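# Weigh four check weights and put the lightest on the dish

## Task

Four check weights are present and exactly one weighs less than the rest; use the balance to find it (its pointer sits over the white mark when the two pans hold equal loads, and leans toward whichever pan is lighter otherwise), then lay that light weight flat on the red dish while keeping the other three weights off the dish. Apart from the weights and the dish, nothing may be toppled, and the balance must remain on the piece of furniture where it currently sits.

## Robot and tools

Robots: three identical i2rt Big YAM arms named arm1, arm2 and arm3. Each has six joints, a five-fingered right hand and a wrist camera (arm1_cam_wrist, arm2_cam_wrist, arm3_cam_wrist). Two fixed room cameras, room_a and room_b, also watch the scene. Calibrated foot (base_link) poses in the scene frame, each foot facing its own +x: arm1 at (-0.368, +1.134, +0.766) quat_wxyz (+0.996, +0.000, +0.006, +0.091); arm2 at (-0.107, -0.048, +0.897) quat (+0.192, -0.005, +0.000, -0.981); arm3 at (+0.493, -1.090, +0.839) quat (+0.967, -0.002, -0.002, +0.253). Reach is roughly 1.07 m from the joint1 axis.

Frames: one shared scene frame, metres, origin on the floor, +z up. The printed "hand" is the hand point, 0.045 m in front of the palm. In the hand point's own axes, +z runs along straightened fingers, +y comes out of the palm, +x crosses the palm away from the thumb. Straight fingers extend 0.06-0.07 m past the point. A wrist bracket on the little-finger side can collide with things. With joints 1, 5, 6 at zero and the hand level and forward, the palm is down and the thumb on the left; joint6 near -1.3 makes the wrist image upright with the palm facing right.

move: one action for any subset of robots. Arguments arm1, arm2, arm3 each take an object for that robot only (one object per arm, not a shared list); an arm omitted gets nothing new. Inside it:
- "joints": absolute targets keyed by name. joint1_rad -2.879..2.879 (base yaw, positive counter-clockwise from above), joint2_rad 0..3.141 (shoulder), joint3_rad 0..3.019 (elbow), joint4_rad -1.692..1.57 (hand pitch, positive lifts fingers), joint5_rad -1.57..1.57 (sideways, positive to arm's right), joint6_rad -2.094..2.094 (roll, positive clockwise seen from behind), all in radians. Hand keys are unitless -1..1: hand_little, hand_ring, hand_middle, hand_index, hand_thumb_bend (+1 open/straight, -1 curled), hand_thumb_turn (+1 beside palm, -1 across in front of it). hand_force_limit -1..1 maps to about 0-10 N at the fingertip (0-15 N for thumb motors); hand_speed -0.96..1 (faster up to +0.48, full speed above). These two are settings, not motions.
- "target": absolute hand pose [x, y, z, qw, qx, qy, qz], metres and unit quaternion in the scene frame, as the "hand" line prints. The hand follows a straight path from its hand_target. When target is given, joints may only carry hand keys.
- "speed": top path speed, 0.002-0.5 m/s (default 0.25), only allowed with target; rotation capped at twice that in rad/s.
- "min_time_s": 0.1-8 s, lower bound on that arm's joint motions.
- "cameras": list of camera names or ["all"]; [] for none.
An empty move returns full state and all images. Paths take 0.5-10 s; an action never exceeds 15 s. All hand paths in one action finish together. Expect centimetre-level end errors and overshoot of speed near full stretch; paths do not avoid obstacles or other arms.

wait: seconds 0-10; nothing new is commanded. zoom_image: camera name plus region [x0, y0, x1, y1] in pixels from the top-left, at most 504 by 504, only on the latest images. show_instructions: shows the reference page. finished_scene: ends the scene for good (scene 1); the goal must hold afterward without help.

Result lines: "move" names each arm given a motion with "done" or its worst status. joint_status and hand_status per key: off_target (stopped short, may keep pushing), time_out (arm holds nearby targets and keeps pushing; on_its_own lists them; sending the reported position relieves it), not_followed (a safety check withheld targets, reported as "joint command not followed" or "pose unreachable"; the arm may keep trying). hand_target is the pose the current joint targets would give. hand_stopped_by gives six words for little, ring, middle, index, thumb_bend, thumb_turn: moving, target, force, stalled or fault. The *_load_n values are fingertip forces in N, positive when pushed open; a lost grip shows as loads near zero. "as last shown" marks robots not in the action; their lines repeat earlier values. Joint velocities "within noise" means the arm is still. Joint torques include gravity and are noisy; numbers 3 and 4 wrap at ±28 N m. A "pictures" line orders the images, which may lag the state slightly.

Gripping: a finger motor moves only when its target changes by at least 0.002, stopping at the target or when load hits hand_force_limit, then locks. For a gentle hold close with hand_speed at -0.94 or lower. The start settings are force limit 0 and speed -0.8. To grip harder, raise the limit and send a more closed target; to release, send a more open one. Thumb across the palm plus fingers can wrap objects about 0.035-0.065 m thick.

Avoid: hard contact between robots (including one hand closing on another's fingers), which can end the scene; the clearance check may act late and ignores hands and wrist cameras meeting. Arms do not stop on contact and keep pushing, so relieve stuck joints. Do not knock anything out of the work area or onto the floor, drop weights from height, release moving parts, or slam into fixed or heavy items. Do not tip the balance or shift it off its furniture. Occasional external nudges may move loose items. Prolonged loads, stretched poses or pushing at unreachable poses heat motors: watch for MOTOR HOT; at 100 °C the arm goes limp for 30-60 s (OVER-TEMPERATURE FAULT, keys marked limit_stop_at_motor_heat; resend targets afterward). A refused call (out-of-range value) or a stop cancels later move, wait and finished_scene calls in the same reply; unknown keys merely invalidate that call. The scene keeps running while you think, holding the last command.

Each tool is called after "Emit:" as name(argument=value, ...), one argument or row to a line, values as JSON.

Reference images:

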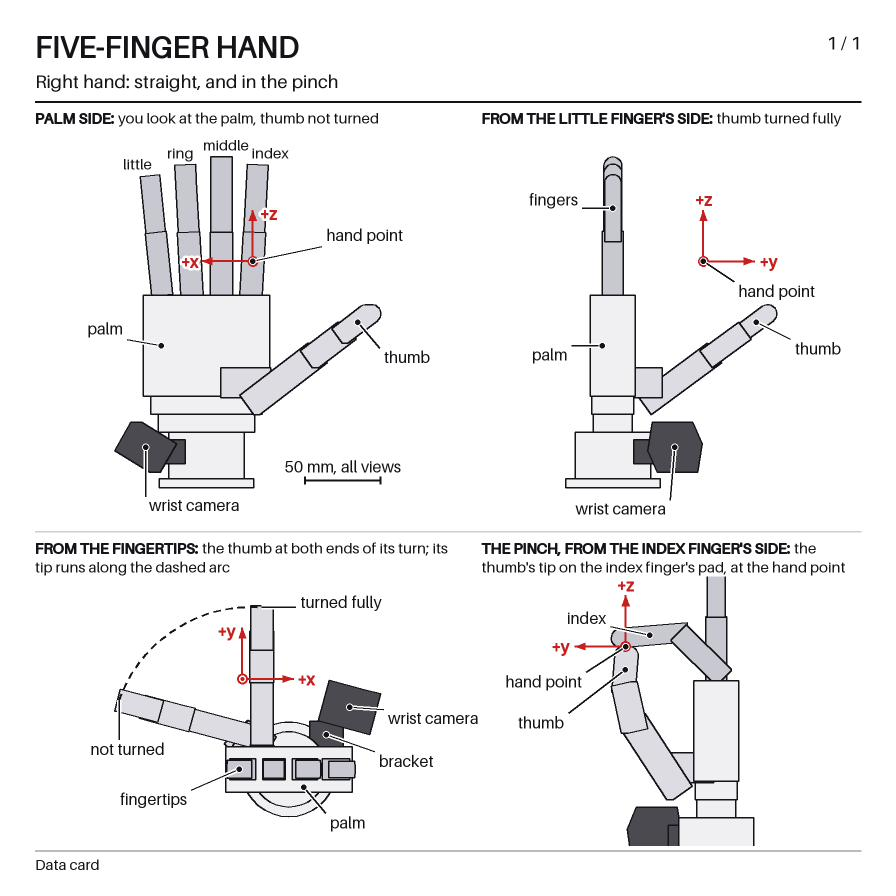

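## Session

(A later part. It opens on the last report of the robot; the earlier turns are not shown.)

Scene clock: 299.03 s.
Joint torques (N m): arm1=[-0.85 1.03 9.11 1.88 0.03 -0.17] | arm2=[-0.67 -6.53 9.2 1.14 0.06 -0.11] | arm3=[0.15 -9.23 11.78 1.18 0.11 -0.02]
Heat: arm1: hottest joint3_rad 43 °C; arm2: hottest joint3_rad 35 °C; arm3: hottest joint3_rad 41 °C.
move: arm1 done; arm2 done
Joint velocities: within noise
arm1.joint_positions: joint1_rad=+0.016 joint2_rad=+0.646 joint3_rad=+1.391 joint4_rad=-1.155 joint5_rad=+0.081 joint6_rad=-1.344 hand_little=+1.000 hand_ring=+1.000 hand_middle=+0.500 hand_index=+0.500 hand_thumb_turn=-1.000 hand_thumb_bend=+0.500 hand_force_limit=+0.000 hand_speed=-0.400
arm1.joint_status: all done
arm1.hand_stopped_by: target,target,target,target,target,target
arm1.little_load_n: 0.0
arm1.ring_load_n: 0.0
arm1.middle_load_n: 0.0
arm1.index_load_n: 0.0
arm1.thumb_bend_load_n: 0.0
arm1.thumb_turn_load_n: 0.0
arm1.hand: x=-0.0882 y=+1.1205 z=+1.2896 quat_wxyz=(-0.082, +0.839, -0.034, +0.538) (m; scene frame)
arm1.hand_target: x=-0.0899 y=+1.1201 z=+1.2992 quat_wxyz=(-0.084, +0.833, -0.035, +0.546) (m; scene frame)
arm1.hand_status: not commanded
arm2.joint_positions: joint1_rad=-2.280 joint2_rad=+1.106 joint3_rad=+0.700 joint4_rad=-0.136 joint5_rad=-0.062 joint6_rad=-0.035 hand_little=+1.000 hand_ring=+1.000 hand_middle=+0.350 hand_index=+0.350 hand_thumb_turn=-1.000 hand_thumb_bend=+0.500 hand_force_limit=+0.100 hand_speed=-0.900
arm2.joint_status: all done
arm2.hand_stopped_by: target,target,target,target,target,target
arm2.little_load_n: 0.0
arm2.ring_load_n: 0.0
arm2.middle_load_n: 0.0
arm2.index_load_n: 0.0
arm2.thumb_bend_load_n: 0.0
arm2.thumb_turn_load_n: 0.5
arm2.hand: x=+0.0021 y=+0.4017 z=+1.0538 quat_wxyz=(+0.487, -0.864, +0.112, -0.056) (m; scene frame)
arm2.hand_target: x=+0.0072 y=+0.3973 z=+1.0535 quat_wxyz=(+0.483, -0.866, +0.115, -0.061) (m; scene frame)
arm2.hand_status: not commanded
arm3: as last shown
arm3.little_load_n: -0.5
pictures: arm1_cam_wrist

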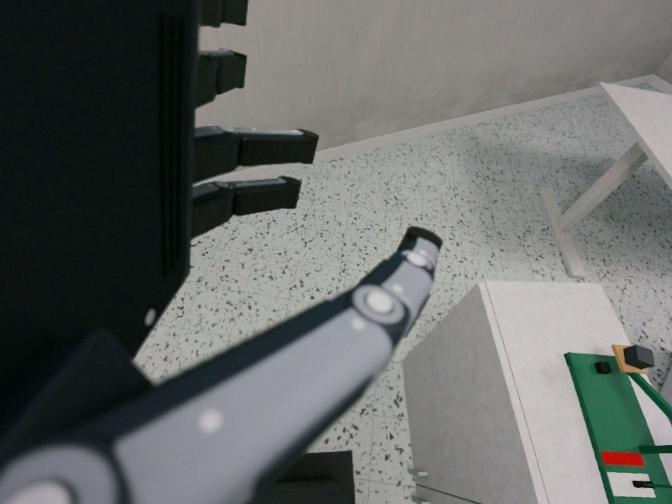

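Emit:
move(
  arm1={"target":[0.075,0.60,1.03,-0.0609,0.1055,0.8596,-0.4963],"speed":0.22},
  arm2={"joints":{"joint1_rad":1.55,"joint5_rad":0.0,"joint6_rad":0.0,"hand_index":0.5,"hand_middle":0.5,"hand_thumb_bend":0.55},"min_time_s":5.5},
  arm3={"joints":{"joint1_rad":-0.1},"min_time_s":2},
  cameras=["arm1_cam_wrist","arm2_cam_wrist","arm3_cam_wrist","room_a"],
)

Scene clock: 307.13 s.
Joint torques (N m): arm1=[-2.02 -16.73 12.96 0.64 0.44 0] | arm2=[1.2 -6.53 9.16 1.21 0.08 -0.03] | arm3=[1.08 -9.35 11.78 1.18 0.11 -0.02]
Heat: arm1: hottest joint3_rad 43 °C; arm2: hottest joint3_rad 36 °C; arm3: hottest joint3_rad 42 °C.
move: arm1 off_target; arm2 done; arm3 done
Joint velocities: within noise
arm1.joint_positions: joint1_rad=-0.900 joint2_rad=+1.741 joint3_rad=+1.681 joint4_rad=-0.844 joint5_rad=+0.870 joint6_rad=+0.755 hand_little=+1.000 hand_ring=+1.000 hand_middle=+0.500 hand_index=+0.500 hand_thumb_turn=-1.000 hand_thumb_bend=+0.500 hand_force_limit=+0.000 hand_speed=-0.400
arm1.joint_status: not commanded
arm1.hand_stopped_by: target,target,target,target,target,target
arm1.little_load_n: 0.0
arm1.ring_load_n: -0.5
arm1.middle_load_n: 0.0
arm1.index_load_n: 0.0
arm1.thumb_bend_load_n: 0.0
arm1.thumb_turn_load_n: 0.0
arm1.hand: x=+0.0682 y=+0.6125 z=+1.0221 quat_wxyz=(+0.068, -0.093, -0.862, +0.494) (m; scene frame)
arm1.hand_target: x=+0.0745 y=+0.6005 z=+1.0299 quat_wxyz=(+0.061, -0.105, -0.859, +0.497) (m; scene frame)
arm1.hand_status: off_target (0.016 m and 1.7 deg from the pose sent, 0.604 m and 156.6 deg at the start)
arm2.joint_positions: joint1_rad=+1.536 joint2_rad=+1.106 joint3_rad=+0.700 joint4_rad=-0.136 joint5_rad=-0.002 joint6_rad=-0.007 hand_little=+1.000 hand_ring=+1.000 hand_middle=+0.500 hand_index=+0.500 hand_thumb_turn=-1.000 hand_thumb_bend=+0.550 hand_force_limit=+0.100 hand_speed=-0.900
arm2.joint_status: all done
arm2.hand_stopped_by: target,target,target,target,target,target
arm2.little_load_n: 0.0
arm2.ring_load_n: 0.0
arm2.middle_load_n: 0.0
arm2.index_load_n: 0.0
arm2.thumb_bend_load_n: -0.5
arm2.thumb_turn_load_n: 0.0
arm2.hand: x=+0.0829 y=-0.4711 z=+1.0548 quat_wxyz=(-0.081, +0.159, -0.856, +0.485) (m; scene frame)
arm2.hand_target: x=+0.0878 y=-0.4658 z=+1.0549 quat_wxyz=(-0.084, +0.162, -0.858, +0.481) (m; scene frame)
arm2.hand_status: not commanded
arm3.joint_positions: joint1_rad=-0.108 joint2_rad=+1.488 joint3_rad=+0.853 joint4_rad=+0.043 joint5_rad=+0.331 joint6_rad=+0.199 hand_little=+1.000 hand_ring=+1.000 hand_middle=+0.400 hand_index=+0.400 hand_thumb_turn=-1.000 hand_thumb_bend=+0.600 hand_force_limit=+0.100 hand_speed=-0.850
arm3.joint_status: all done
arm3.hand_stopped_by: target,target,target,target,target,target
arm3.little_load_n: 0.0
arm3.ring_load_n: 0.0
arm3.middle_load_n: 0.0
arm3.index_load_n: 0.0
arm3.thumb_bend_load_n: 0.0
arm3.thumb_turn_load_n: 0.0
arm3.hand: x=+1.0181 y=-0.8913 z=+0.9329 quat_wxyz=(-0.344, +0.626, -0.608, +0.347) (m; scene frame)
arm3.hand_target: x=+1.0310 y=-0.8800 z=+0.9554 quat_wxyz=(-0.362, +0.619, -0.603, +0.351) (m; scene frame)
arm3.hand_status: not commanded
pictures: arm1_cam_wrist, arm2_cam_wrist, arm3_cam_wrist, room_a

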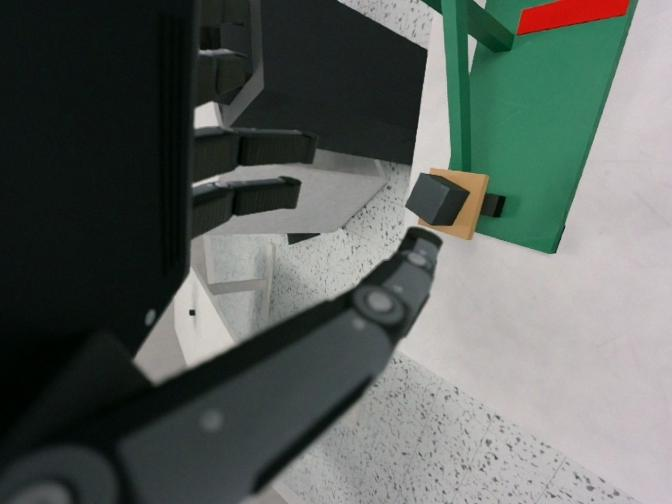

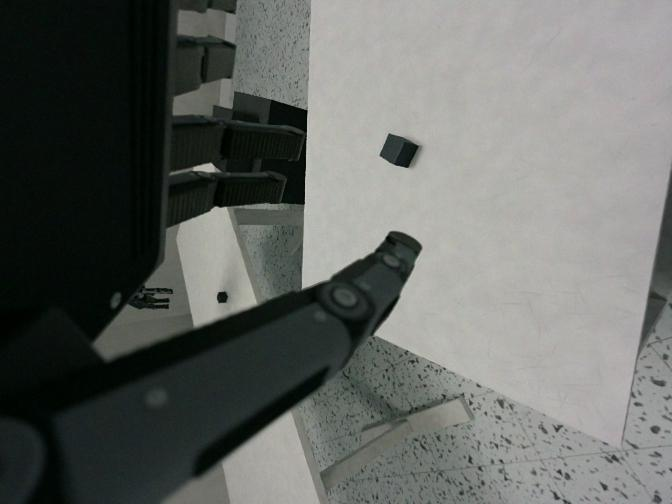

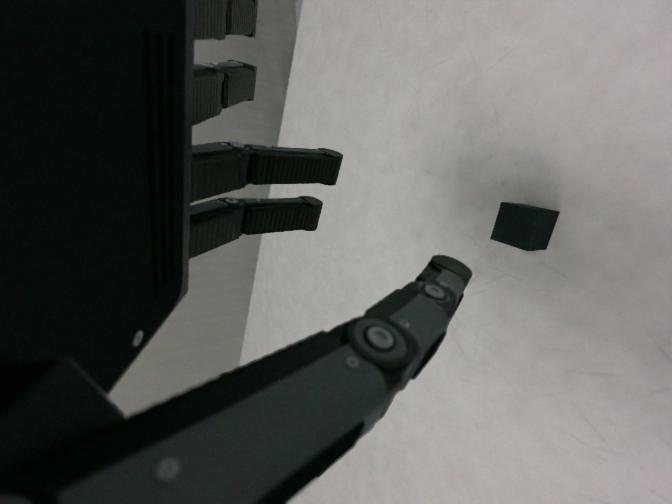

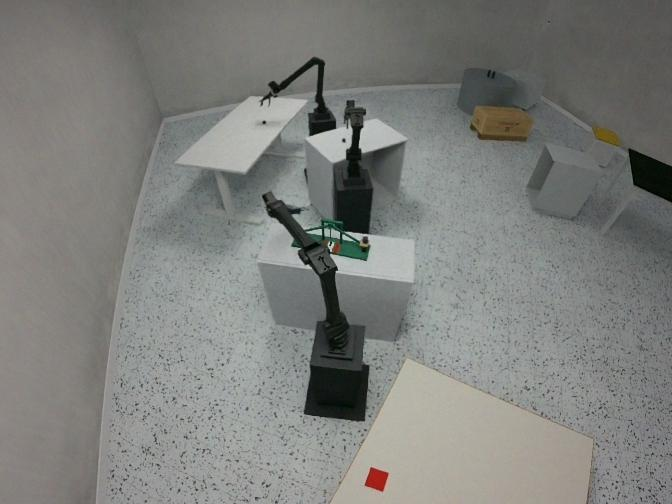

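Emit:
zoom_image(
  camera="arm1_cam_wrist",
  region=[370, 130, 530, 270],
)

Emit:
zoom_image(
  camera="arm3_cam_wrist",
  region=[440, 150, 600, 290],
)

Emit:
zoom_image(
  camera="room_a",
  region=[280, 200, 400, 280],
)

Scaled by 3.150.

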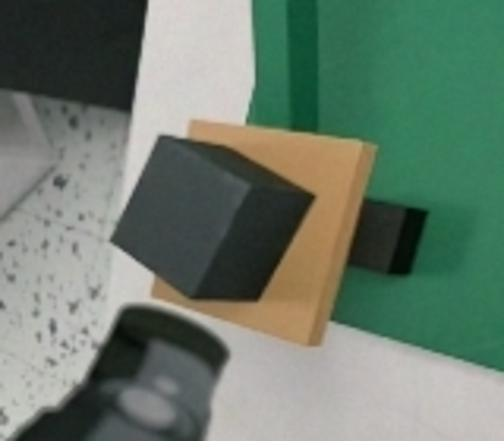

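Scaled by 3.150.

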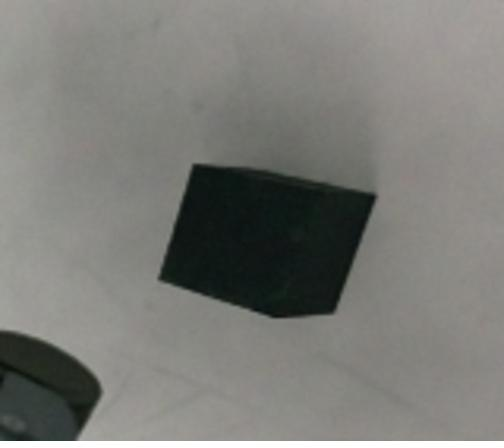

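Scaled by 4.200.

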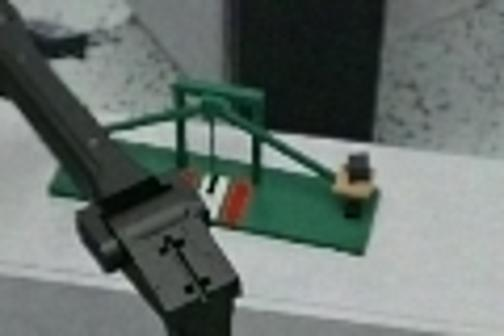

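Emit:
move(
  arm1={"target":[0.080,0.541,0.938,-0.0822,0.1423,0.8530,-0.4925],"speed":0.12},
  arm2={"target":[0.168,-0.651,0.872,0.0911,-0.1578,0.8515,-0.4916],"speed":0.15},
  arm3={"target":[1.047,-0.883,0.808,0.3967,-0.6870,0.5272,-0.3044],"speed":0.15,"joints":{"hand_index":0.5,"hand_middle":0.5,"hand_thumb_bend":0.5,"hand_speed":-0.7}},
  cameras=["arm1_cam_wrist","arm2_cam_wrist","arm3_cam_wrist","room_a"],
)

Emit:
zoom_image(
  camera="arm1_cam_wrist",
  region=[300, 100, 540, 300],
)

Emit:
zoom_image(
  camera="arm2_cam_wrist",
  region=[280, 130, 520, 330],
)

Emit:
zoom_image(
  camera="arm3_cam_wrist",
  region=[280, 130, 520, 330],
)

Scene clock: 312.27 s.
Joint torques (N m): arm1=[-1.96 -19.55 12.57 1.48 0.65 -0.02] | arm2=[1.03 -14.15 9.17 2.66 0.1 -0.02] | arm3=[-0.38 -10.05 6.37 2.21 -0.13 -0.13]
Heat: arm1: hottest joint3_rad 43 °C; arm2: hottest joint3_rad 36 °C; arm3: hottest joint3_rad 42 °C.
move: arm1 off_target; arm2 off_target; arm3 done
Joint velocities: within noise
arm1.joint_positions: joint1_rad=-0.949 joint2_rad=+1.924 joint3_rad=+1.710 joint4_rad=-0.752 joint5_rad=+0.886 joint6_rad=+0.802 hand_little=+1.000 hand_ring=+1.000 hand_middle=+0.500 hand_index=+0.500 hand_thumb_turn=-1.000 hand_thumb_bend=+0.500 hand_force_limit=+0.000 hand_speed=-0.400
arm1.joint_status: not commanded
arm1.hand_stopped_by: target,target,target,target,target,target
arm1.little_load_n: 0.0
arm1.ring_load_n: 0.0
arm1.middle_load_n: 0.0
arm1.index_load_n: 0.0
arm1.thumb_bend_load_n: 0.0
arm1.thumb_turn_load_n: 0.0
arm1.hand: x=+0.0712 y=+0.5591 z=+0.9285 quat_wxyz=(+0.096, -0.124, -0.861, +0.483) (m; scene frame)
arm1.hand_target: x=+0.0791 y=+0.5419 z=+0.9383 quat_wxyz=(+0.082, -0.142, -0.854, +0.493) (m; scene frame)
arm1.hand_status: off_target (0.022 m and 3.0 deg from the pose sent, 0.111 m and 6.0 deg at the start)
arm2.joint_positions: joint1_rad=+1.551 joint2_rad=+1.918 joint3_rad=+1.000 joint4_rad=+0.349 joint5_rad=+0.007 joint6_rad=+0.011 hand_little=+1.000 hand_ring=+1.000 hand_middle=+0.500 hand_index=+0.500 hand_thumb_turn=-1.000 hand_thumb_bend=+0.550 hand_force_limit=+0.100 hand_speed=-0.900
arm2.joint_status: not commanded
arm2.hand_stopped_by: target,target,target,target,target,target
arm2.little_load_n: 0.0
arm2.ring_load_n: 0.0
arm2.middle_load_n: 0.0
arm2.index_load_n: 0.0
arm2.thumb_bend_load_n: 0.0
arm2.thumb_turn_load_n: 0.0
arm2.hand: x=+0.1504 y=-0.6354 z=+0.8611 quat_wxyz=(-0.083, +0.156, -0.863, +0.473) (m; scene frame)
arm2.hand_target: x=+0.1677 y=-0.6497 z=+0.8727 quat_wxyz=(-0.091, +0.158, -0.852, +0.492) (m; scene frame)
arm2.hand_status: off_target (0.026 m and 2.7 deg from the pose sent, 0.270 m and 1.5 deg at the start)
arm3.joint_positions: joint1_rad=-0.183 joint2_rad=+1.819 joint3_rad=+0.820 joint4_rad=+0.470 joint5_rad=+0.051 joint6_rad=+0.041 hand_little=+1.000 hand_ring=+1.000 hand_middle=+0.500 hand_index=+0.500 hand_thumb_turn=-1.000 hand_thumb_bend=+0.500 hand_force_limit=+0.100 hand_speed=-0.700
arm3.joint_status: all done
arm3.hand_stopped_by: target,target,target,target,target,target
arm3.little_load_n: 0.0
arm3.ring_load_n: 0.0
arm3.middle_load_n: 0.0
arm3.index_load_n: 0.0
arm3.thumb_bend_load_n: 0.0
arm3.thumb_turn_load_n: 0.0
arm3.hand: x=+1.0443 y=-0.8779 z=+0.8135 quat_wxyz=(-0.398, +0.687, -0.528, +0.302) (m; scene frame)
arm3.hand_target: x=+1.0468 y=-0.8829 z=+0.8080 quat_wxyz=(-0.397, +0.687, -0.527, +0.304) (m; scene frame)
arm3.hand_status: done (0.008 m and 0.4 deg from the pose sent, 0.128 m and 14.0 deg at the start)
pictures: arm1_cam_wrist, arm2_cam_wrist, arm3_cam_wrist, room_a

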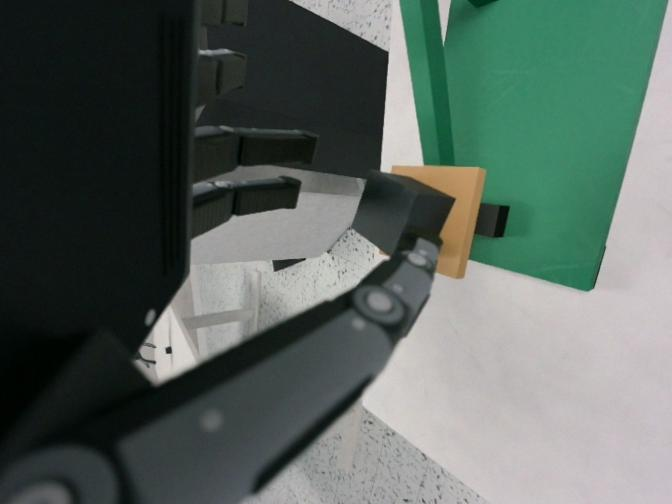

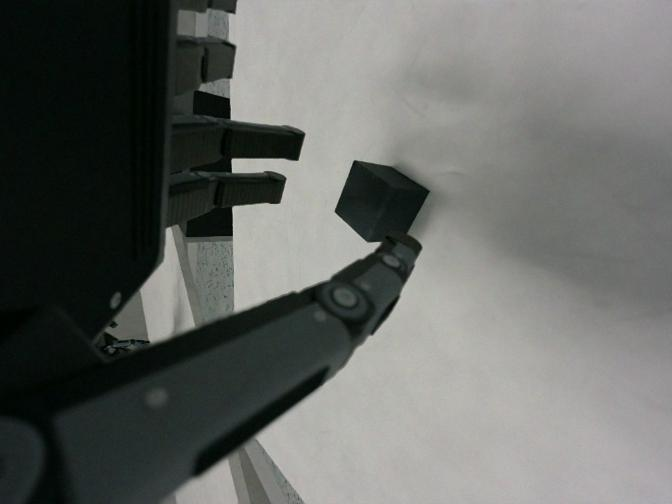

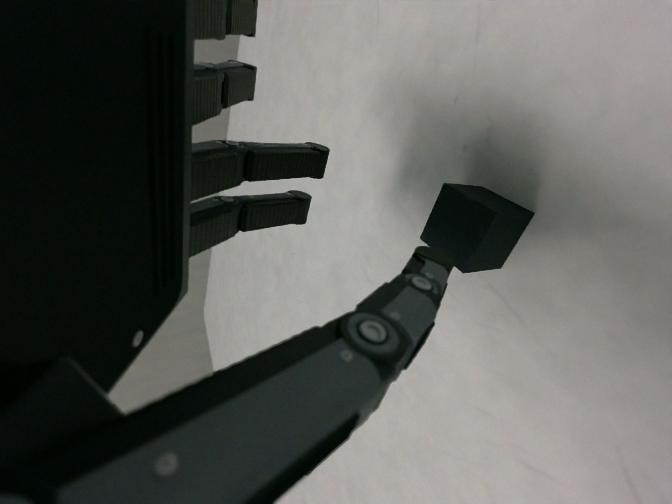

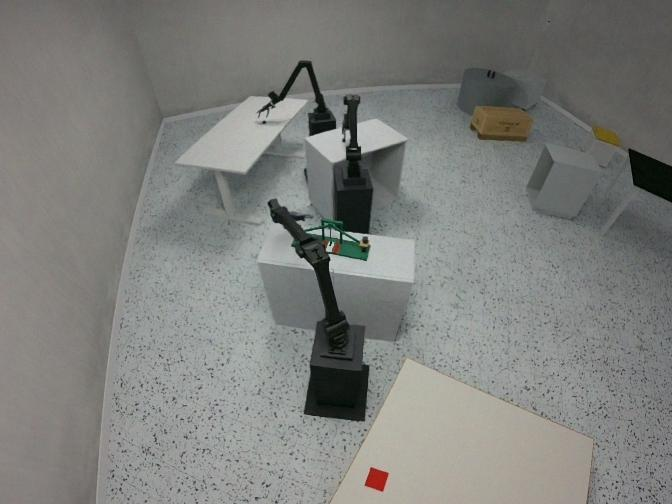

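Scaled by 2.100.

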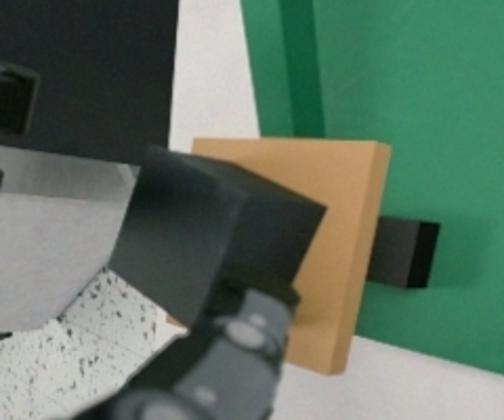

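Scaled by 2.100.

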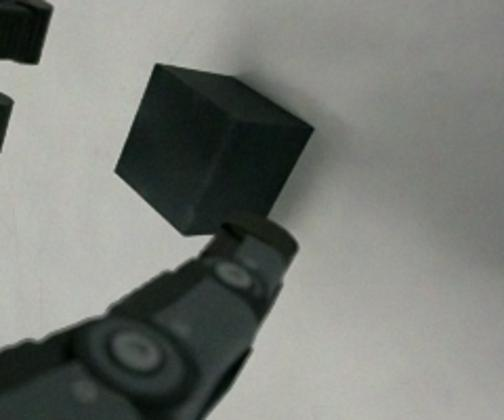

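Scaled by 2.100.

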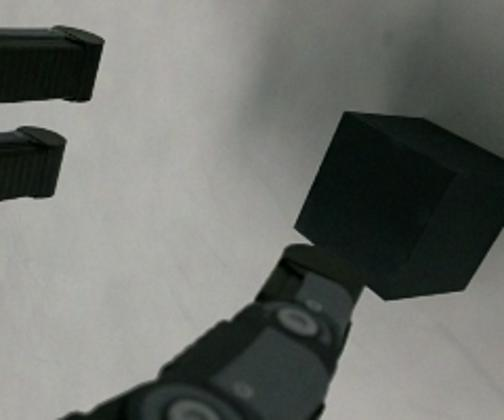

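Emit:
move(
  arm1={"target":[0.082,0.538,0.906,-0.0305,0.0529,0.8644,-0.4991],"speed":0.06},
  arm2={"target":[0.174,-0.659,0.836,0.0911,-0.1578,0.8515,-0.4916],"speed":0.08,"joints":{"hand_thumb_bend":0.5}},
  arm3={"target":[1.038,-0.893,0.785,0.4062,-0.7036,0.5093,-0.2940],"speed":0.08},
  cameras=["arm1_cam_wrist","arm2_cam_wrist","arm3_cam_wrist"],
)

Emit:
zoom_image(
  camera="arm1_cam_wrist",
  region=[300, 100, 540, 300],
)

Emit:
zoom_image(
  camera="arm2_cam_wrist",
  region=[280, 130, 520, 330],
)

Emit:
zoom_image(
  camera="arm3_cam_wrist",
  region=[280, 130, 520, 330],
)

Scene clock: 316.77 s.
Joint torques (N m): arm1=[-2.02 -21.89 8.16 1.85 0.29 -0.27] | arm2=[1.08 -14.15 8.73 2.61 0.1 -0.01] | arm3=[-0.44 -9.88 5.49 2.22 -0.16 -0.12]
Heat: arm1: hottest joint3_rad 43 °C; arm2: hottest joint3_rad 36 °C; arm3: hottest joint3_rad 41 °C.
move: arm1 done; arm2 off_target; arm3 off_target
Joint velocities: within noise
arm1.joint_positions: joint1_rad=-0.982 joint2_rad=+1.915 joint3_rad=+1.594 joint4_rad=-0.430 joint5_rad=+0.730 joint6_rad=+0.573 hand_little=+1.000 hand_ring=+1.000 hand_middle=+0.500 hand_index=+0.500 hand_thumb_turn=-1.000 hand_thumb_bend=+0.500 hand_force_limit=+0.000 hand_speed=-0.400
arm1.joint_status: not commanded
arm1.hand_stopped_by: target,target,target,target,target,target
arm1.little_load_n: 0.0
arm1.ring_load_n: 0.0
arm1.middle_load_n: 0.0
arm1.index_load_n: 0.0
arm1.thumb_bend_load_n: 0.0
arm1.thumb_turn_load_n: 0.0
arm1.hand: x=+0.0879 y=+0.5419 z=+0.9040 quat_wxyz=(+0.030, -0.054, -0.866, +0.496) (m; scene frame)
arm1.hand_target: x=+0.0819 y=+0.5380 z=+0.9059 quat_wxyz=(+0.031, -0.053, -0.864, +0.499) (m; scene frame)
arm1.hand_status: done (0.007 m and 0.4 deg from the pose sent, 0.033 m and 11.3 deg at the start)
arm2.joint_positions: joint1_rad=+1.556 joint2_rad=+2.010 joint3_rad=+1.028 joint4_rad=+0.418 joint5_rad=+0.012 joint6_rad=+0.014 hand_little=+1.000 hand_ring=+1.000 hand_middle=+0.500 hand_index=+0.500 hand_thumb_turn=-1.000 hand_thumb_bend=+0.500 hand_force_limit=+0.100 hand_speed=-0.900
arm2.joint_status: all done
arm2.hand_stopped_by: target,target,target,target,target,target
arm2.little_load_n: 0.5
arm2.ring_load_n: 0.0
arm2.middle_load_n: 0.0
arm2.index_load_n: 0.0
arm2.thumb_bend_load_n: 0.0
arm2.thumb_turn_load_n: 0.0
arm2.hand: x=+0.1565 y=-0.6447 z=+0.8286 quat_wxyz=(-0.083, +0.156, -0.862, +0.475) (m; scene frame)
arm2.hand_target: x=+0.1736 y=-0.6578 z=+0.8365 quat_wxyz=(-0.091, +0.158, -0.852, +0.491) (m; scene frame)
arm2.hand_status: off_target (0.024 m and 2.5 deg from the pose sent, 0.042 m and 2.7 deg at the start)
arm3.joint_positions: joint1_rad=-0.215 joint2_rad=+1.863 joint3_rad=+0.793 joint4_rad=+0.548 joint5_rad=-0.025 joint6_rad=-0.003 hand_little=+1.000 hand_ring=+1.000 hand_middle=+0.500 hand_index=+0.500 hand_thumb_turn=-1.000 hand_thumb_bend=+0.500 hand_force_limit=+0.100 hand_speed=-0.700
arm3.joint_status: not commanded
arm3.hand_stopped_by: target,target,target,target,target,target
arm3.little_load_n: 0.0
arm3.ring_load_n: 0.0
arm3.middle_load_n: -0.5
arm3.index_load_n: 0.0
arm3.thumb_bend_load_n: 0.0
arm3.thumb_turn_load_n: 0.0
arm3.hand: x=+1.0384 y=-0.8868 z=+0.7939 quat_wxyz=(-0.409, +0.700, -0.507, +0.292) (m; scene frame)
arm3.hand_target: x=+1.0377 y=-0.8930 z=+0.7850 quat_wxyz=(-0.405, +0.702, -0.508, +0.293) (m; scene frame)
arm3.hand_status: off_target (0.011 m and 0.5 deg from the pose sent, 0.033 m and 3.2 deg at the start)
pictures: arm1_cam_wrist, arm2_cam_wrist, arm3_cam_wrist

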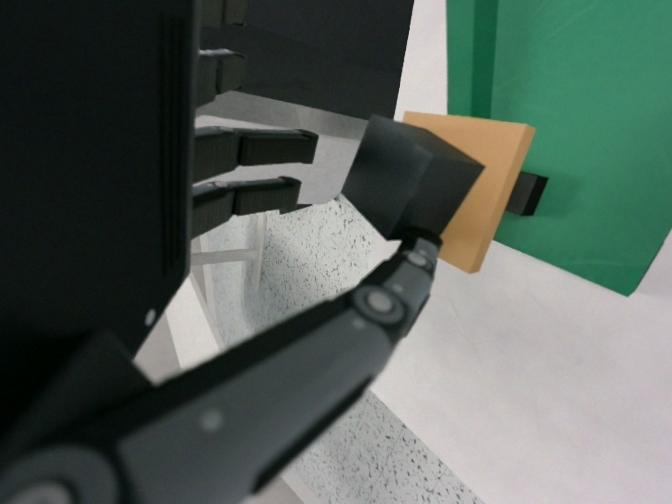

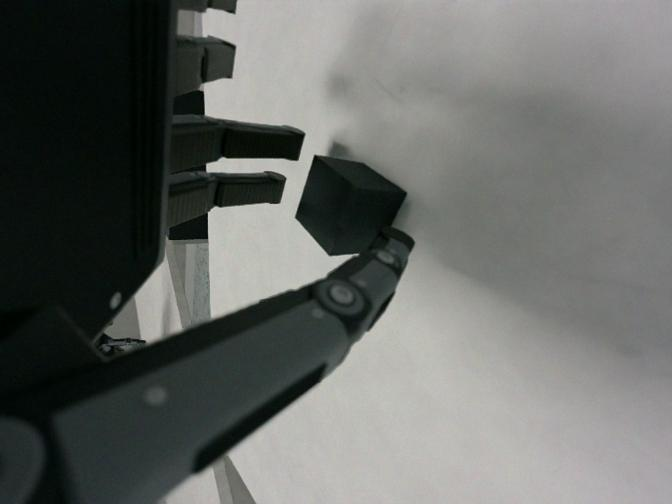

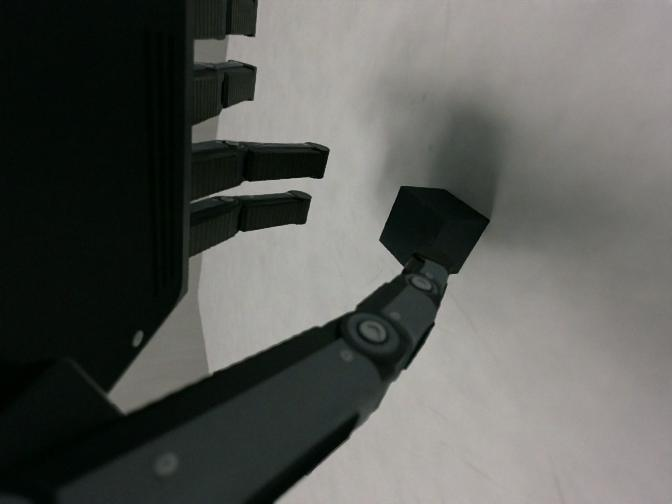

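Scaled by 2.100.

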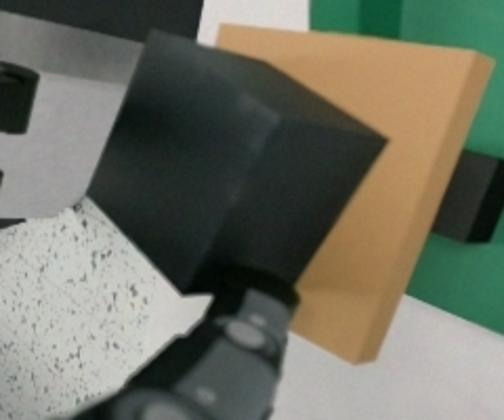

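Scaled by 2.100.

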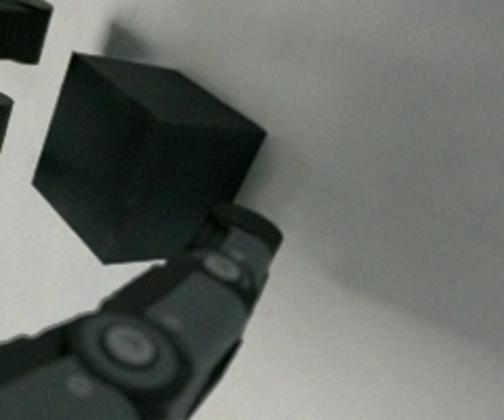

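Scaled by 2.100.

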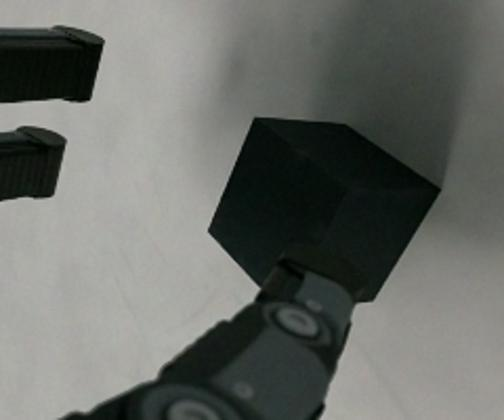

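Emit:
move(
  arm1={"target":[0.080,0.548,0.955,-0.0609,0.1055,0.8596,-0.4963],"speed":0.08},
  arm2={"joints":{"hand_index":-0.1,"hand_middle":-0.1,"hand_thumb_bend":0.1,"hand_force_limit":0.1,"hand_speed":-0.94}},
  arm3={"target":[1.038,-0.893,0.754,0.4062,-0.7036,0.5093,-0.2940],"speed":0.06},
  cameras=["arm1_cam_wrist","arm2_cam_wrist","arm3_cam_wrist"],
)

Emit:
zoom_image(
  camera="arm1_cam_wrist",
  region=[300, 100, 540, 300],
)

Emit:
zoom_image(
  camera="arm3_cam_wrist",
  region=[280, 130, 520, 330],
)

Scene clock: 321.43 s.
Joint torques (N m): arm1=[-0.26 -21.01 12.64 0.73 0.6 -0.02] | arm2=[1.03 -14.33 8.75 2.63 0.07 -0.02] | arm3=[-0.38 -10.23 5.09 2.19 -0.16 -0.13]
Heat: arm1: hottest joint3_rad 44 °C; arm2: hottest joint3_rad 35 °C; arm3: hottest joint3_rad 41 °C.
move: arm1 off_target; arm2 off_target; arm3 done
Joint velocities: within noise
arm1.joint_positions: joint1_rad=-0.973 joint2_rad=+1.888 joint3_rad=+1.656 joint4_rad=-0.648 joint5_rad=+0.828 joint6_rad=+0.693 hand_little=+1.000 hand_ring=+1.000 hand_middle=+0.500 hand_index=+0.500 hand_thumb_turn=-1.000 hand_thumb_bend=+0.500 hand_force_limit=+0.000 hand_speed=-0.400
arm1.joint_status: not commanded
arm1.hand_stopped_by: target,target,target,target,target,target
arm1.little_load_n: 0.0
arm1.ring_load_n: -0.5
arm1.middle_load_n: 0.0
arm1.index_load_n: 0.0
arm1.thumb_bend_load_n: 0.0
arm1.thumb_turn_load_n: 0.0
arm1.hand: x=+0.0649 y=+0.5536 z=+0.9325 quat_wxyz=(+0.078, -0.096, -0.865, +0.485) (m; scene frame)
arm1.hand_target: x=+0.0792 y=+0.5488 z=+0.9552 quat_wxyz=(+0.060, -0.105, -0.860, +0.496) (m; scene frame)
arm1.hand_status: off_target (0.028 m and 2.6 deg from the pose sent, 0.052 m and 7.0 deg at the start)
arm2.joint_positions: joint1_rad=+1.557 joint2_rad=+2.010 joint3_rad=+1.029 joint4_rad=+0.418 joint5_rad=+0.012 joint6_rad=+0.014 hand_little=+1.000 hand_ring=+1.000 hand_middle=+0.108 hand_index=+0.101 hand_thumb_turn=-1.000 hand_thumb_bend=+0.294 hand_force_limit=+0.100 hand_speed=-0.940
arm2.joint_status: hand_middle off_target (ended at +0.108, target -0.100); hand_index off_target (ended at +0.101, target -0.100); hand_thumb_bend off_target (ended at +0.294, target +0.100); the others done
arm2.hand_stopped_by: target,target,force,force,force,target
arm2.little_load_n: 0.0
arm2.ring_load_n: 0.0
arm2.middle_load_n: 6.0
arm2.index_load_n: 6.0
arm2.thumb_bend_load_n: 8.0
arm2.thumb_turn_load_n: -1.5
arm2.hand: x=+0.1568 y=-0.6448 z=+0.8288 quat_wxyz=(-0.083, +0.156, -0.862, +0.475) (m; scene frame)
arm2.hand_target: x=+0.1738 y=-0.6579 z=+0.8368 quat_wxyz=(-0.091, +0.158, -0.851, +0.492) (m; scene frame)
arm2.hand_status: not commanded
arm3.joint_positions: joint1_rad=-0.215 joint2_rad=+1.953 joint3_rad=+0.793 joint4_rad=+0.634 joint5_rad=-0.025 joint6_rad=-0.003 hand_little=+1.000 hand_ring=+1.000 hand_middle=+0.500 hand_index=+0.500 hand_thumb_turn=-1.000 hand_thumb_bend=+0.500 hand_force_limit=+0.100 hand_speed=-0.700
arm3.joint_status: not commanded
arm3.hand_stopped_by: target,target,target,target,target,target
arm3.little_load_n: 0.0
arm3.ring_load_n: 0.0
arm3.middle_load_n: 0.0
arm3.index_load_n: 0.0
arm3.thumb_bend_load_n: 0.0
arm3.thumb_turn_load_n: 0.0
arm3.hand: x=+1.0370 y=-0.8873 z=+0.7610 quat_wxyz=(-0.407, +0.701, -0.508, +0.291) (m; scene frame)
arm3.hand_target: x=+1.0377 y=-0.8930 z=+0.7540 quat_wxyz=(-0.405, +0.702, -0.508, +0.293) (m; scene frame)
arm3.hand_status: done (0.009 m and 0.4 deg from the pose sent, 0.041 m and 0.5 deg at the start)
pictures: arm1_cam_wrist, arm2_cam_wrist, arm3_cam_wrist

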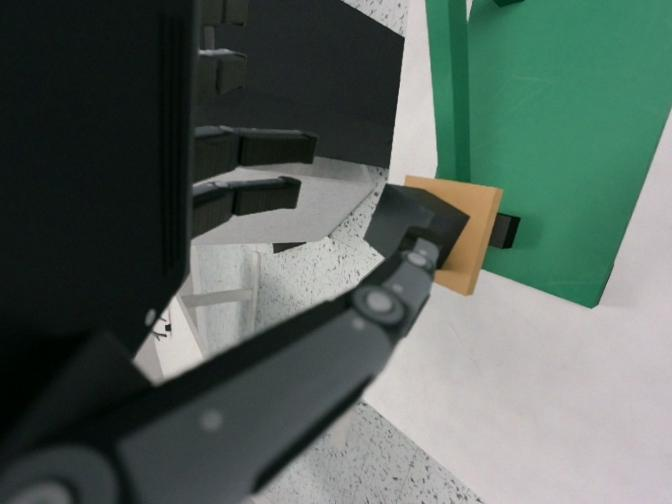

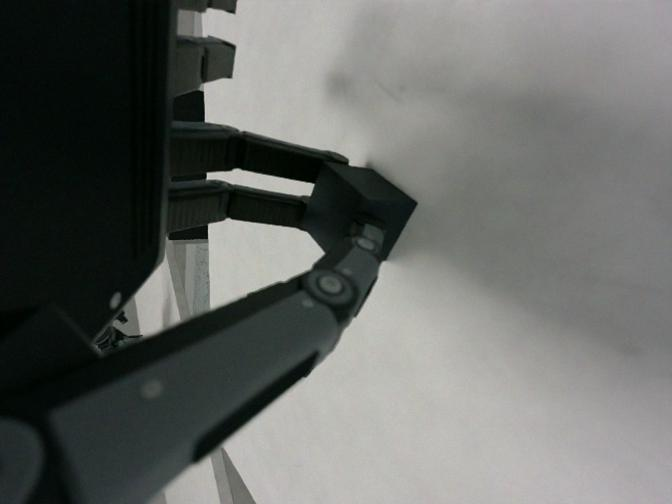

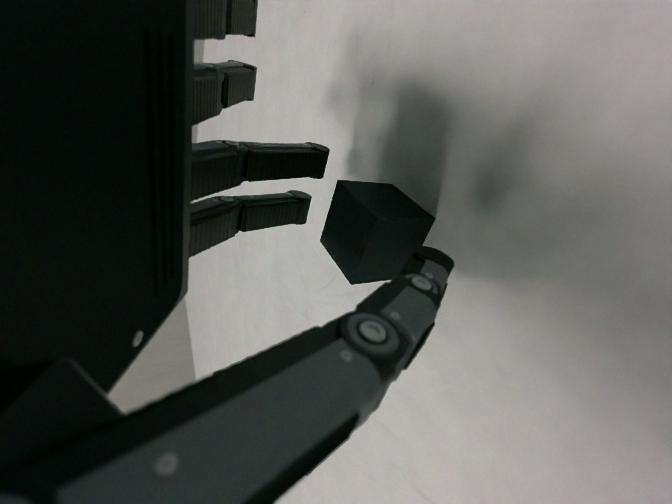

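Scaled by 2.100.

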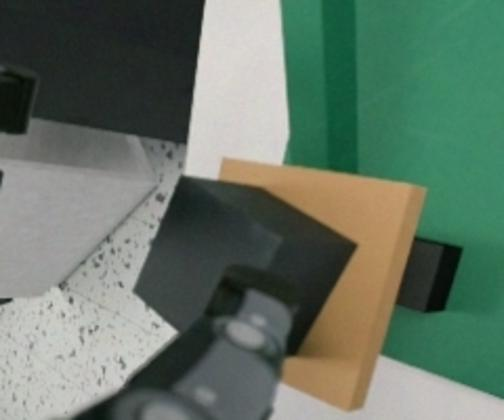

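Scaled by 2.100.

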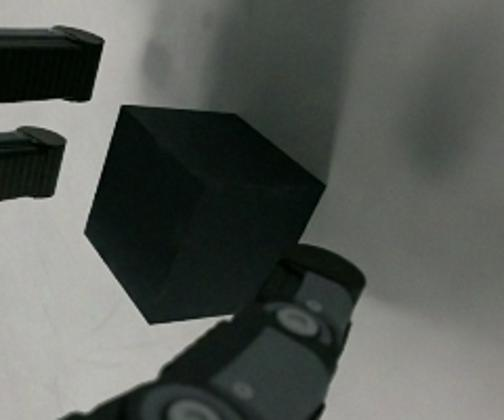

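Emit:
move(
  arm1={"target":[0.0796,0.552,0.916,-0.0436,0.0754,0.8627,-0.4981],"speed":0.06},
  arm2={"joints":{"joint2_rad":1.4,"joint3_rad":0.85,"joint4_rad":0.0},"min_time_s":3},
  arm3={"target":[1.047,-0.885,0.753,0.4062,-0.7036,0.5093,-0.2940],"speed":0.06},
  cameras=["arm1_cam_wrist","arm3_cam_wrist"],
)

Emit:
zoom_image(
  camera="arm1_cam_wrist",
  region=[300, 100, 540, 300],
)

Emit:
zoom_image(
  camera="arm3_cam_wrist",
  region=[280, 130, 520, 330],
)

Scene clock: 326.67 s.
Joint torques (N m): arm1=[-0.85 -21.01 8.2 1.8 0.33 -0.28] | arm2=[1.03 -10.7 8.94 1.52 0.08 -0.03] | arm3=[0.56 -10.23 7.45 1.57 0.13 -0.08]
Heat: arm1: hottest joint3_rad 44 °C; arm2: hottest joint3_rad 35 °C; arm3: hottest joint3_rad 40 °C.
move: arm1 done; arm2 done; arm3 off_target
Joint velocities: within noise
arm1.joint_positions: joint1_rad=-0.973 joint2_rad=+1.886 joint3_rad=+1.596 joint4_rad=-0.502 joint5_rad=+0.783 joint6_rad=+0.642 hand_little=+1.000 hand_ring=+1.000 hand_middle=+0.500 hand_index=+0.500 hand_thumb_turn=-1.000 hand_thumb_bend=+0.500 hand_force_limit=+0.000 hand_speed=-0.400
arm1.joint_status: not commanded
arm1.hand_stopped_by: target,target,target,target,target,target
arm1.little_load_n: 0.0
arm1.ring_load_n: 0.0
arm1.middle_load_n: 0.0
arm1.index_load_n: 0.0
arm1.thumb_bend_load_n: 0.0
arm1.thumb_turn_load_n: 0.0
arm1.hand: x=+0.0780 y=+0.5504 z=+0.9193 quat_wxyz=(+0.044, -0.082, -0.863, +0.497) (m; scene frame)
arm1.hand_target: x=+0.0795 y=+0.5520 z=+0.9159 quat_wxyz=(+0.044, -0.075, -0.863, +0.498) (m; scene frame)
arm1.hand_status: done (0.004 m and 0.8 deg from the pose sent, 0.022 m and 4.8 deg at the start)
arm2.joint_positions: joint1_rad=+1.557 joint2_rad=+1.413 joint3_rad=+0.844 joint4_rad=+0.010 joint5_rad=+0.012 joint6_rad=+0.014 hand_little=+1.000 hand_ring=+1.000 hand_middle=+0.108 hand_index=+0.101 hand_thumb_turn=-1.000 hand_thumb_bend=+0.294 hand_force_limit=+0.100 hand_speed=-0.940
arm2.joint_status: all done
arm2.hand_stopped_by: target,target,force,force,force,target
arm2.little_load_n: 0.0
arm2.ring_load_n: 0.0
arm2.middle_load_n: 5.5
arm2.index_load_n: 6.0
arm2.thumb_bend_load_n: 8.5
arm2.thumb_turn_load_n: -1.5
arm2.hand: x=+0.1205 y=-0.5469 z=+1.0123 quat_wxyz=(-0.083, +0.156, -0.861, +0.477) (m; scene frame)
arm2.hand_target: x=+0.1289 y=-0.5437 z=+1.0202 quat_wxyz=(-0.089, +0.159, -0.858, +0.480) (m; scene frame)
arm2.hand_status: not commanded
arm3.joint_positions: joint1_rad=-0.215 joint2_rad=+1.967 joint3_rad=+0.793 joint4_rad=+0.634 joint5_rad=-0.023 joint6_rad=-0.003 hand_little=+1.000 hand_ring=+1.000 hand_middle=+0.500 hand_index=+0.500 hand_thumb_turn=-1.000 hand_thumb_bend=+0.500 hand_force_limit=+0.100 hand_speed=-0.700
arm3.joint_status: not commanded
arm3.hand_stopped_by: target,target,target,target,target,target
arm3.little_load_n: 0.0
arm3.ring_load_n: 0.0
arm3.middle_load_n: 0.0
arm3.index_load_n: 0.0
arm3.thumb_bend_load_n: 0.0
arm3.thumb_turn_load_n: 0.0
arm3.hand: x=+1.0343 y=-0.8886 z=+0.7531 quat_wxyz=(-0.402, +0.703, -0.511, +0.288) (m; scene frame)
arm3.hand_target: x=+1.0464 y=-0.8851 z=+0.7532 quat_wxyz=(-0.405, +0.702, -0.508, +0.293) (m; scene frame)
arm3.hand_status: off_target (0.013 m and 0.8 deg from the pose sent, 0.013 m and 0.4 deg at the start)
pictures: arm1_cam_wrist, arm3_cam_wrist

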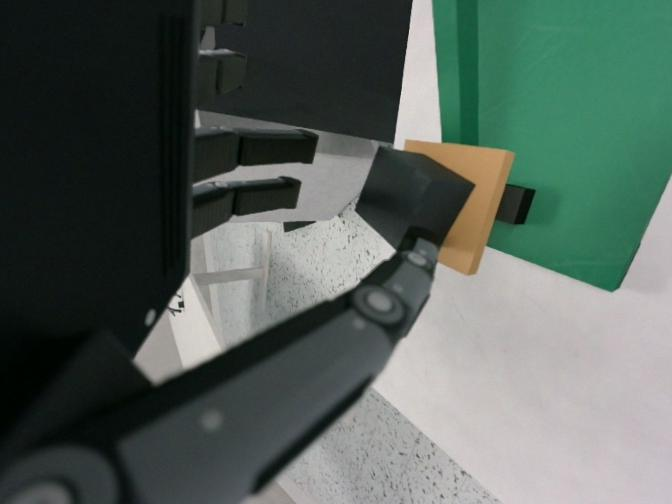

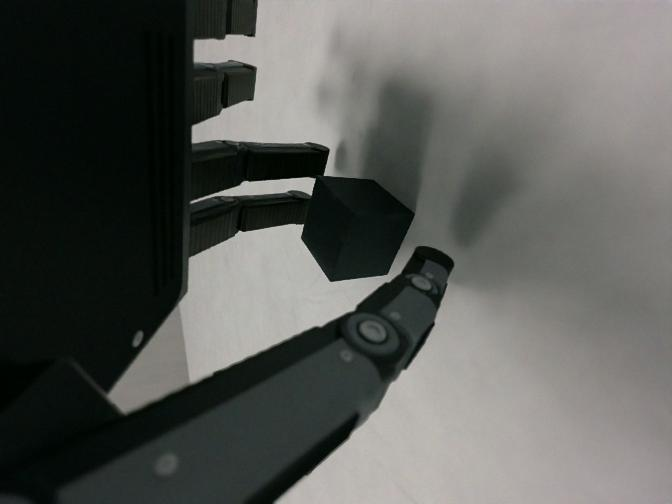

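Scaled by 2.100.

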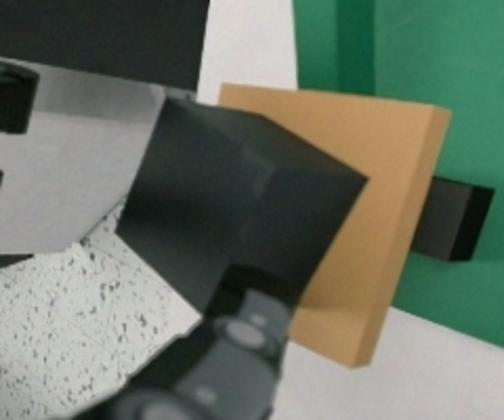

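Scaled by 2.100.

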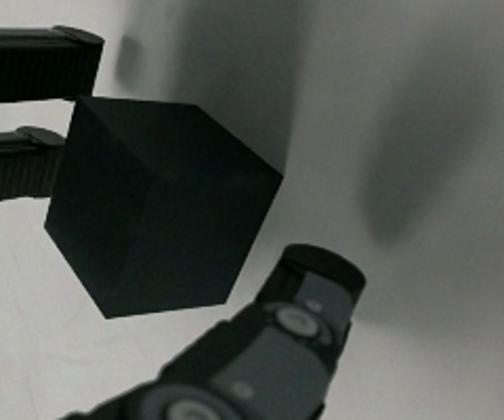

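Emit:
move(
  arm1={"target": [0.073, 0.5615, 0.912, -0.0436, 0.0754, 0.8627, -0.4981], "speed": 0.05},
  arm3={"target": [1.046, -0.886, 0.772, 0.4916, -0.8515, 0.1, -0.1], "speed": 0.05},
  cameras=["arm1_cam_wrist"],
)

Scene clock: 340.97 s.
Joint torques (N m): arm1=[-0.56 -21.25 8.09 1.77 0.42 -0.25] | arm2=[1.14 -10.87 8.9 1.37 0.06 -0.01] | arm3=[-0.38 -12.04 9.26 0.69 -0.74 -0.12]
Heat: arm1: hottest joint3_rad 43 °C; arm2: hottest joint3_rad 34 °C; arm3: hottest joint3_rad 39 °C.
move: arm1 done; arm3 off_target
Joint velocities: within noise
arm1.joint_positions: joint1_rad=-0.973 joint2_rad=+1.869 joint3_rad=+1.548 joint4_rad=-0.481 joint5_rad=+0.783 joint6_rad=+0.642 hand_little=+1.000 hand_ring=+1.000 hand_middle=+0.500 hand_index=+0.500 hand_thumb_turn=-1.000 hand_thumb_bend=+0.500 hand_force_limit=+0.000 hand_speed=-0.400
arm1.joint_status: not commanded
arm1.hand_stopped_by: target,target,target,target,target,target
arm1.little_load_n: 0.0
arm1.ring_load_n: 0.0
arm1.middle_load_n: -0.5
arm1.index_load_n: 0.0
arm1.thumb_bend_load_n: 0.0
arm1.thumb_turn_load_n: 0.0
arm1.hand: x=+0.0698 y=+0.5585 z=+0.9100 quat_wxyz=(+0.047, -0.081, -0.864, +0.495) (m; scene frame)
arm1.hand_target: x=+0.0729 y=+0.5615 z=+0.9119 quat_wxyz=(+0.044, -0.075, -0.863, +0.498) (m; scene frame)
arm1.hand_status: done (0.005 m and 0.8 deg from the pose sent, 0.014 m and 0.8 deg at the start)
arm2: as last shown
arm2.middle_load_n: 6.0
arm2.index_load_n: 5.5
arm2.thumb_bend_load_n: 8.0
arm2.hand: x=+0.1205 y=-0.5468 z=+1.0122 quat_wxyz=(-0.083, +0.156, -0.861, +0.477) (m; scene frame)
arm2.hand_target: x=+0.1289 y=-0.5436 z=+1.0202 quat_wxyz=(-0.089, +0.159, -0.858, +0.480) (m; scene frame)
arm3.joint_positions: joint1_rad=-0.381 joint2_rad=+2.020 joint3_rad=+1.112 joint4_rad=-0.026 joint5_rad=-0.908 joint6_rad=-0.880 hand_little=+1.000 hand_ring=+1.000 hand_middle=+0.500 hand_index=+0.500 hand_thumb_turn=-1.000 hand_thumb_bend=+0.500 hand_force_limit=+0.100 hand_speed=-0.700
arm3.joint_status: not commanded
arm3.hand_stopped_by: target,target,target,target,target,target
arm3.little_load_n: 0.0
arm3.ring_load_n: 0.0
arm3.middle_load_n: 0.0
arm3.index_load_n: 0.0
arm3.thumb_bend_load_n: 0.0
arm3.thumb_turn_load_n: 0.0
arm3.hand: x=+1.0304 y=-0.8823 z=+0.7726 quat_wxyz=(-0.494, +0.858, -0.103, +0.094) (m; scene frame)
arm3.hand_target: x=+1.0456 y=-0.8862 z=+0.7723 quat_wxyz=(-0.495, +0.857, -0.101, +0.101) (m; scene frame)
arm3.hand_status: off_target (0.016 m and 0.9 deg from the pose sent, 0.022 m and 56.2 deg at the start)
pictures: arm1_cam_wrist

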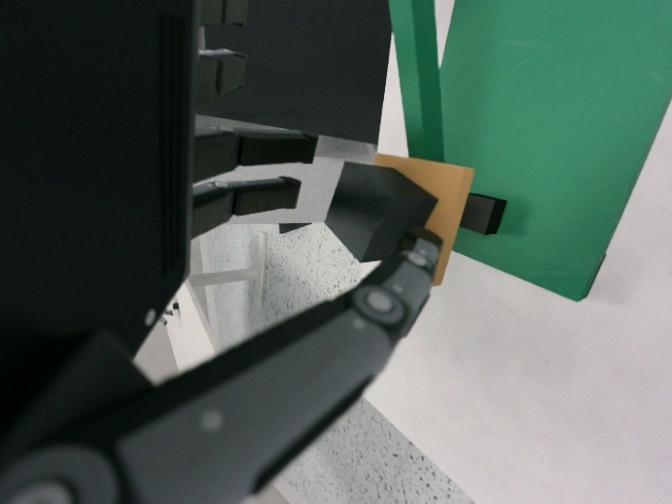

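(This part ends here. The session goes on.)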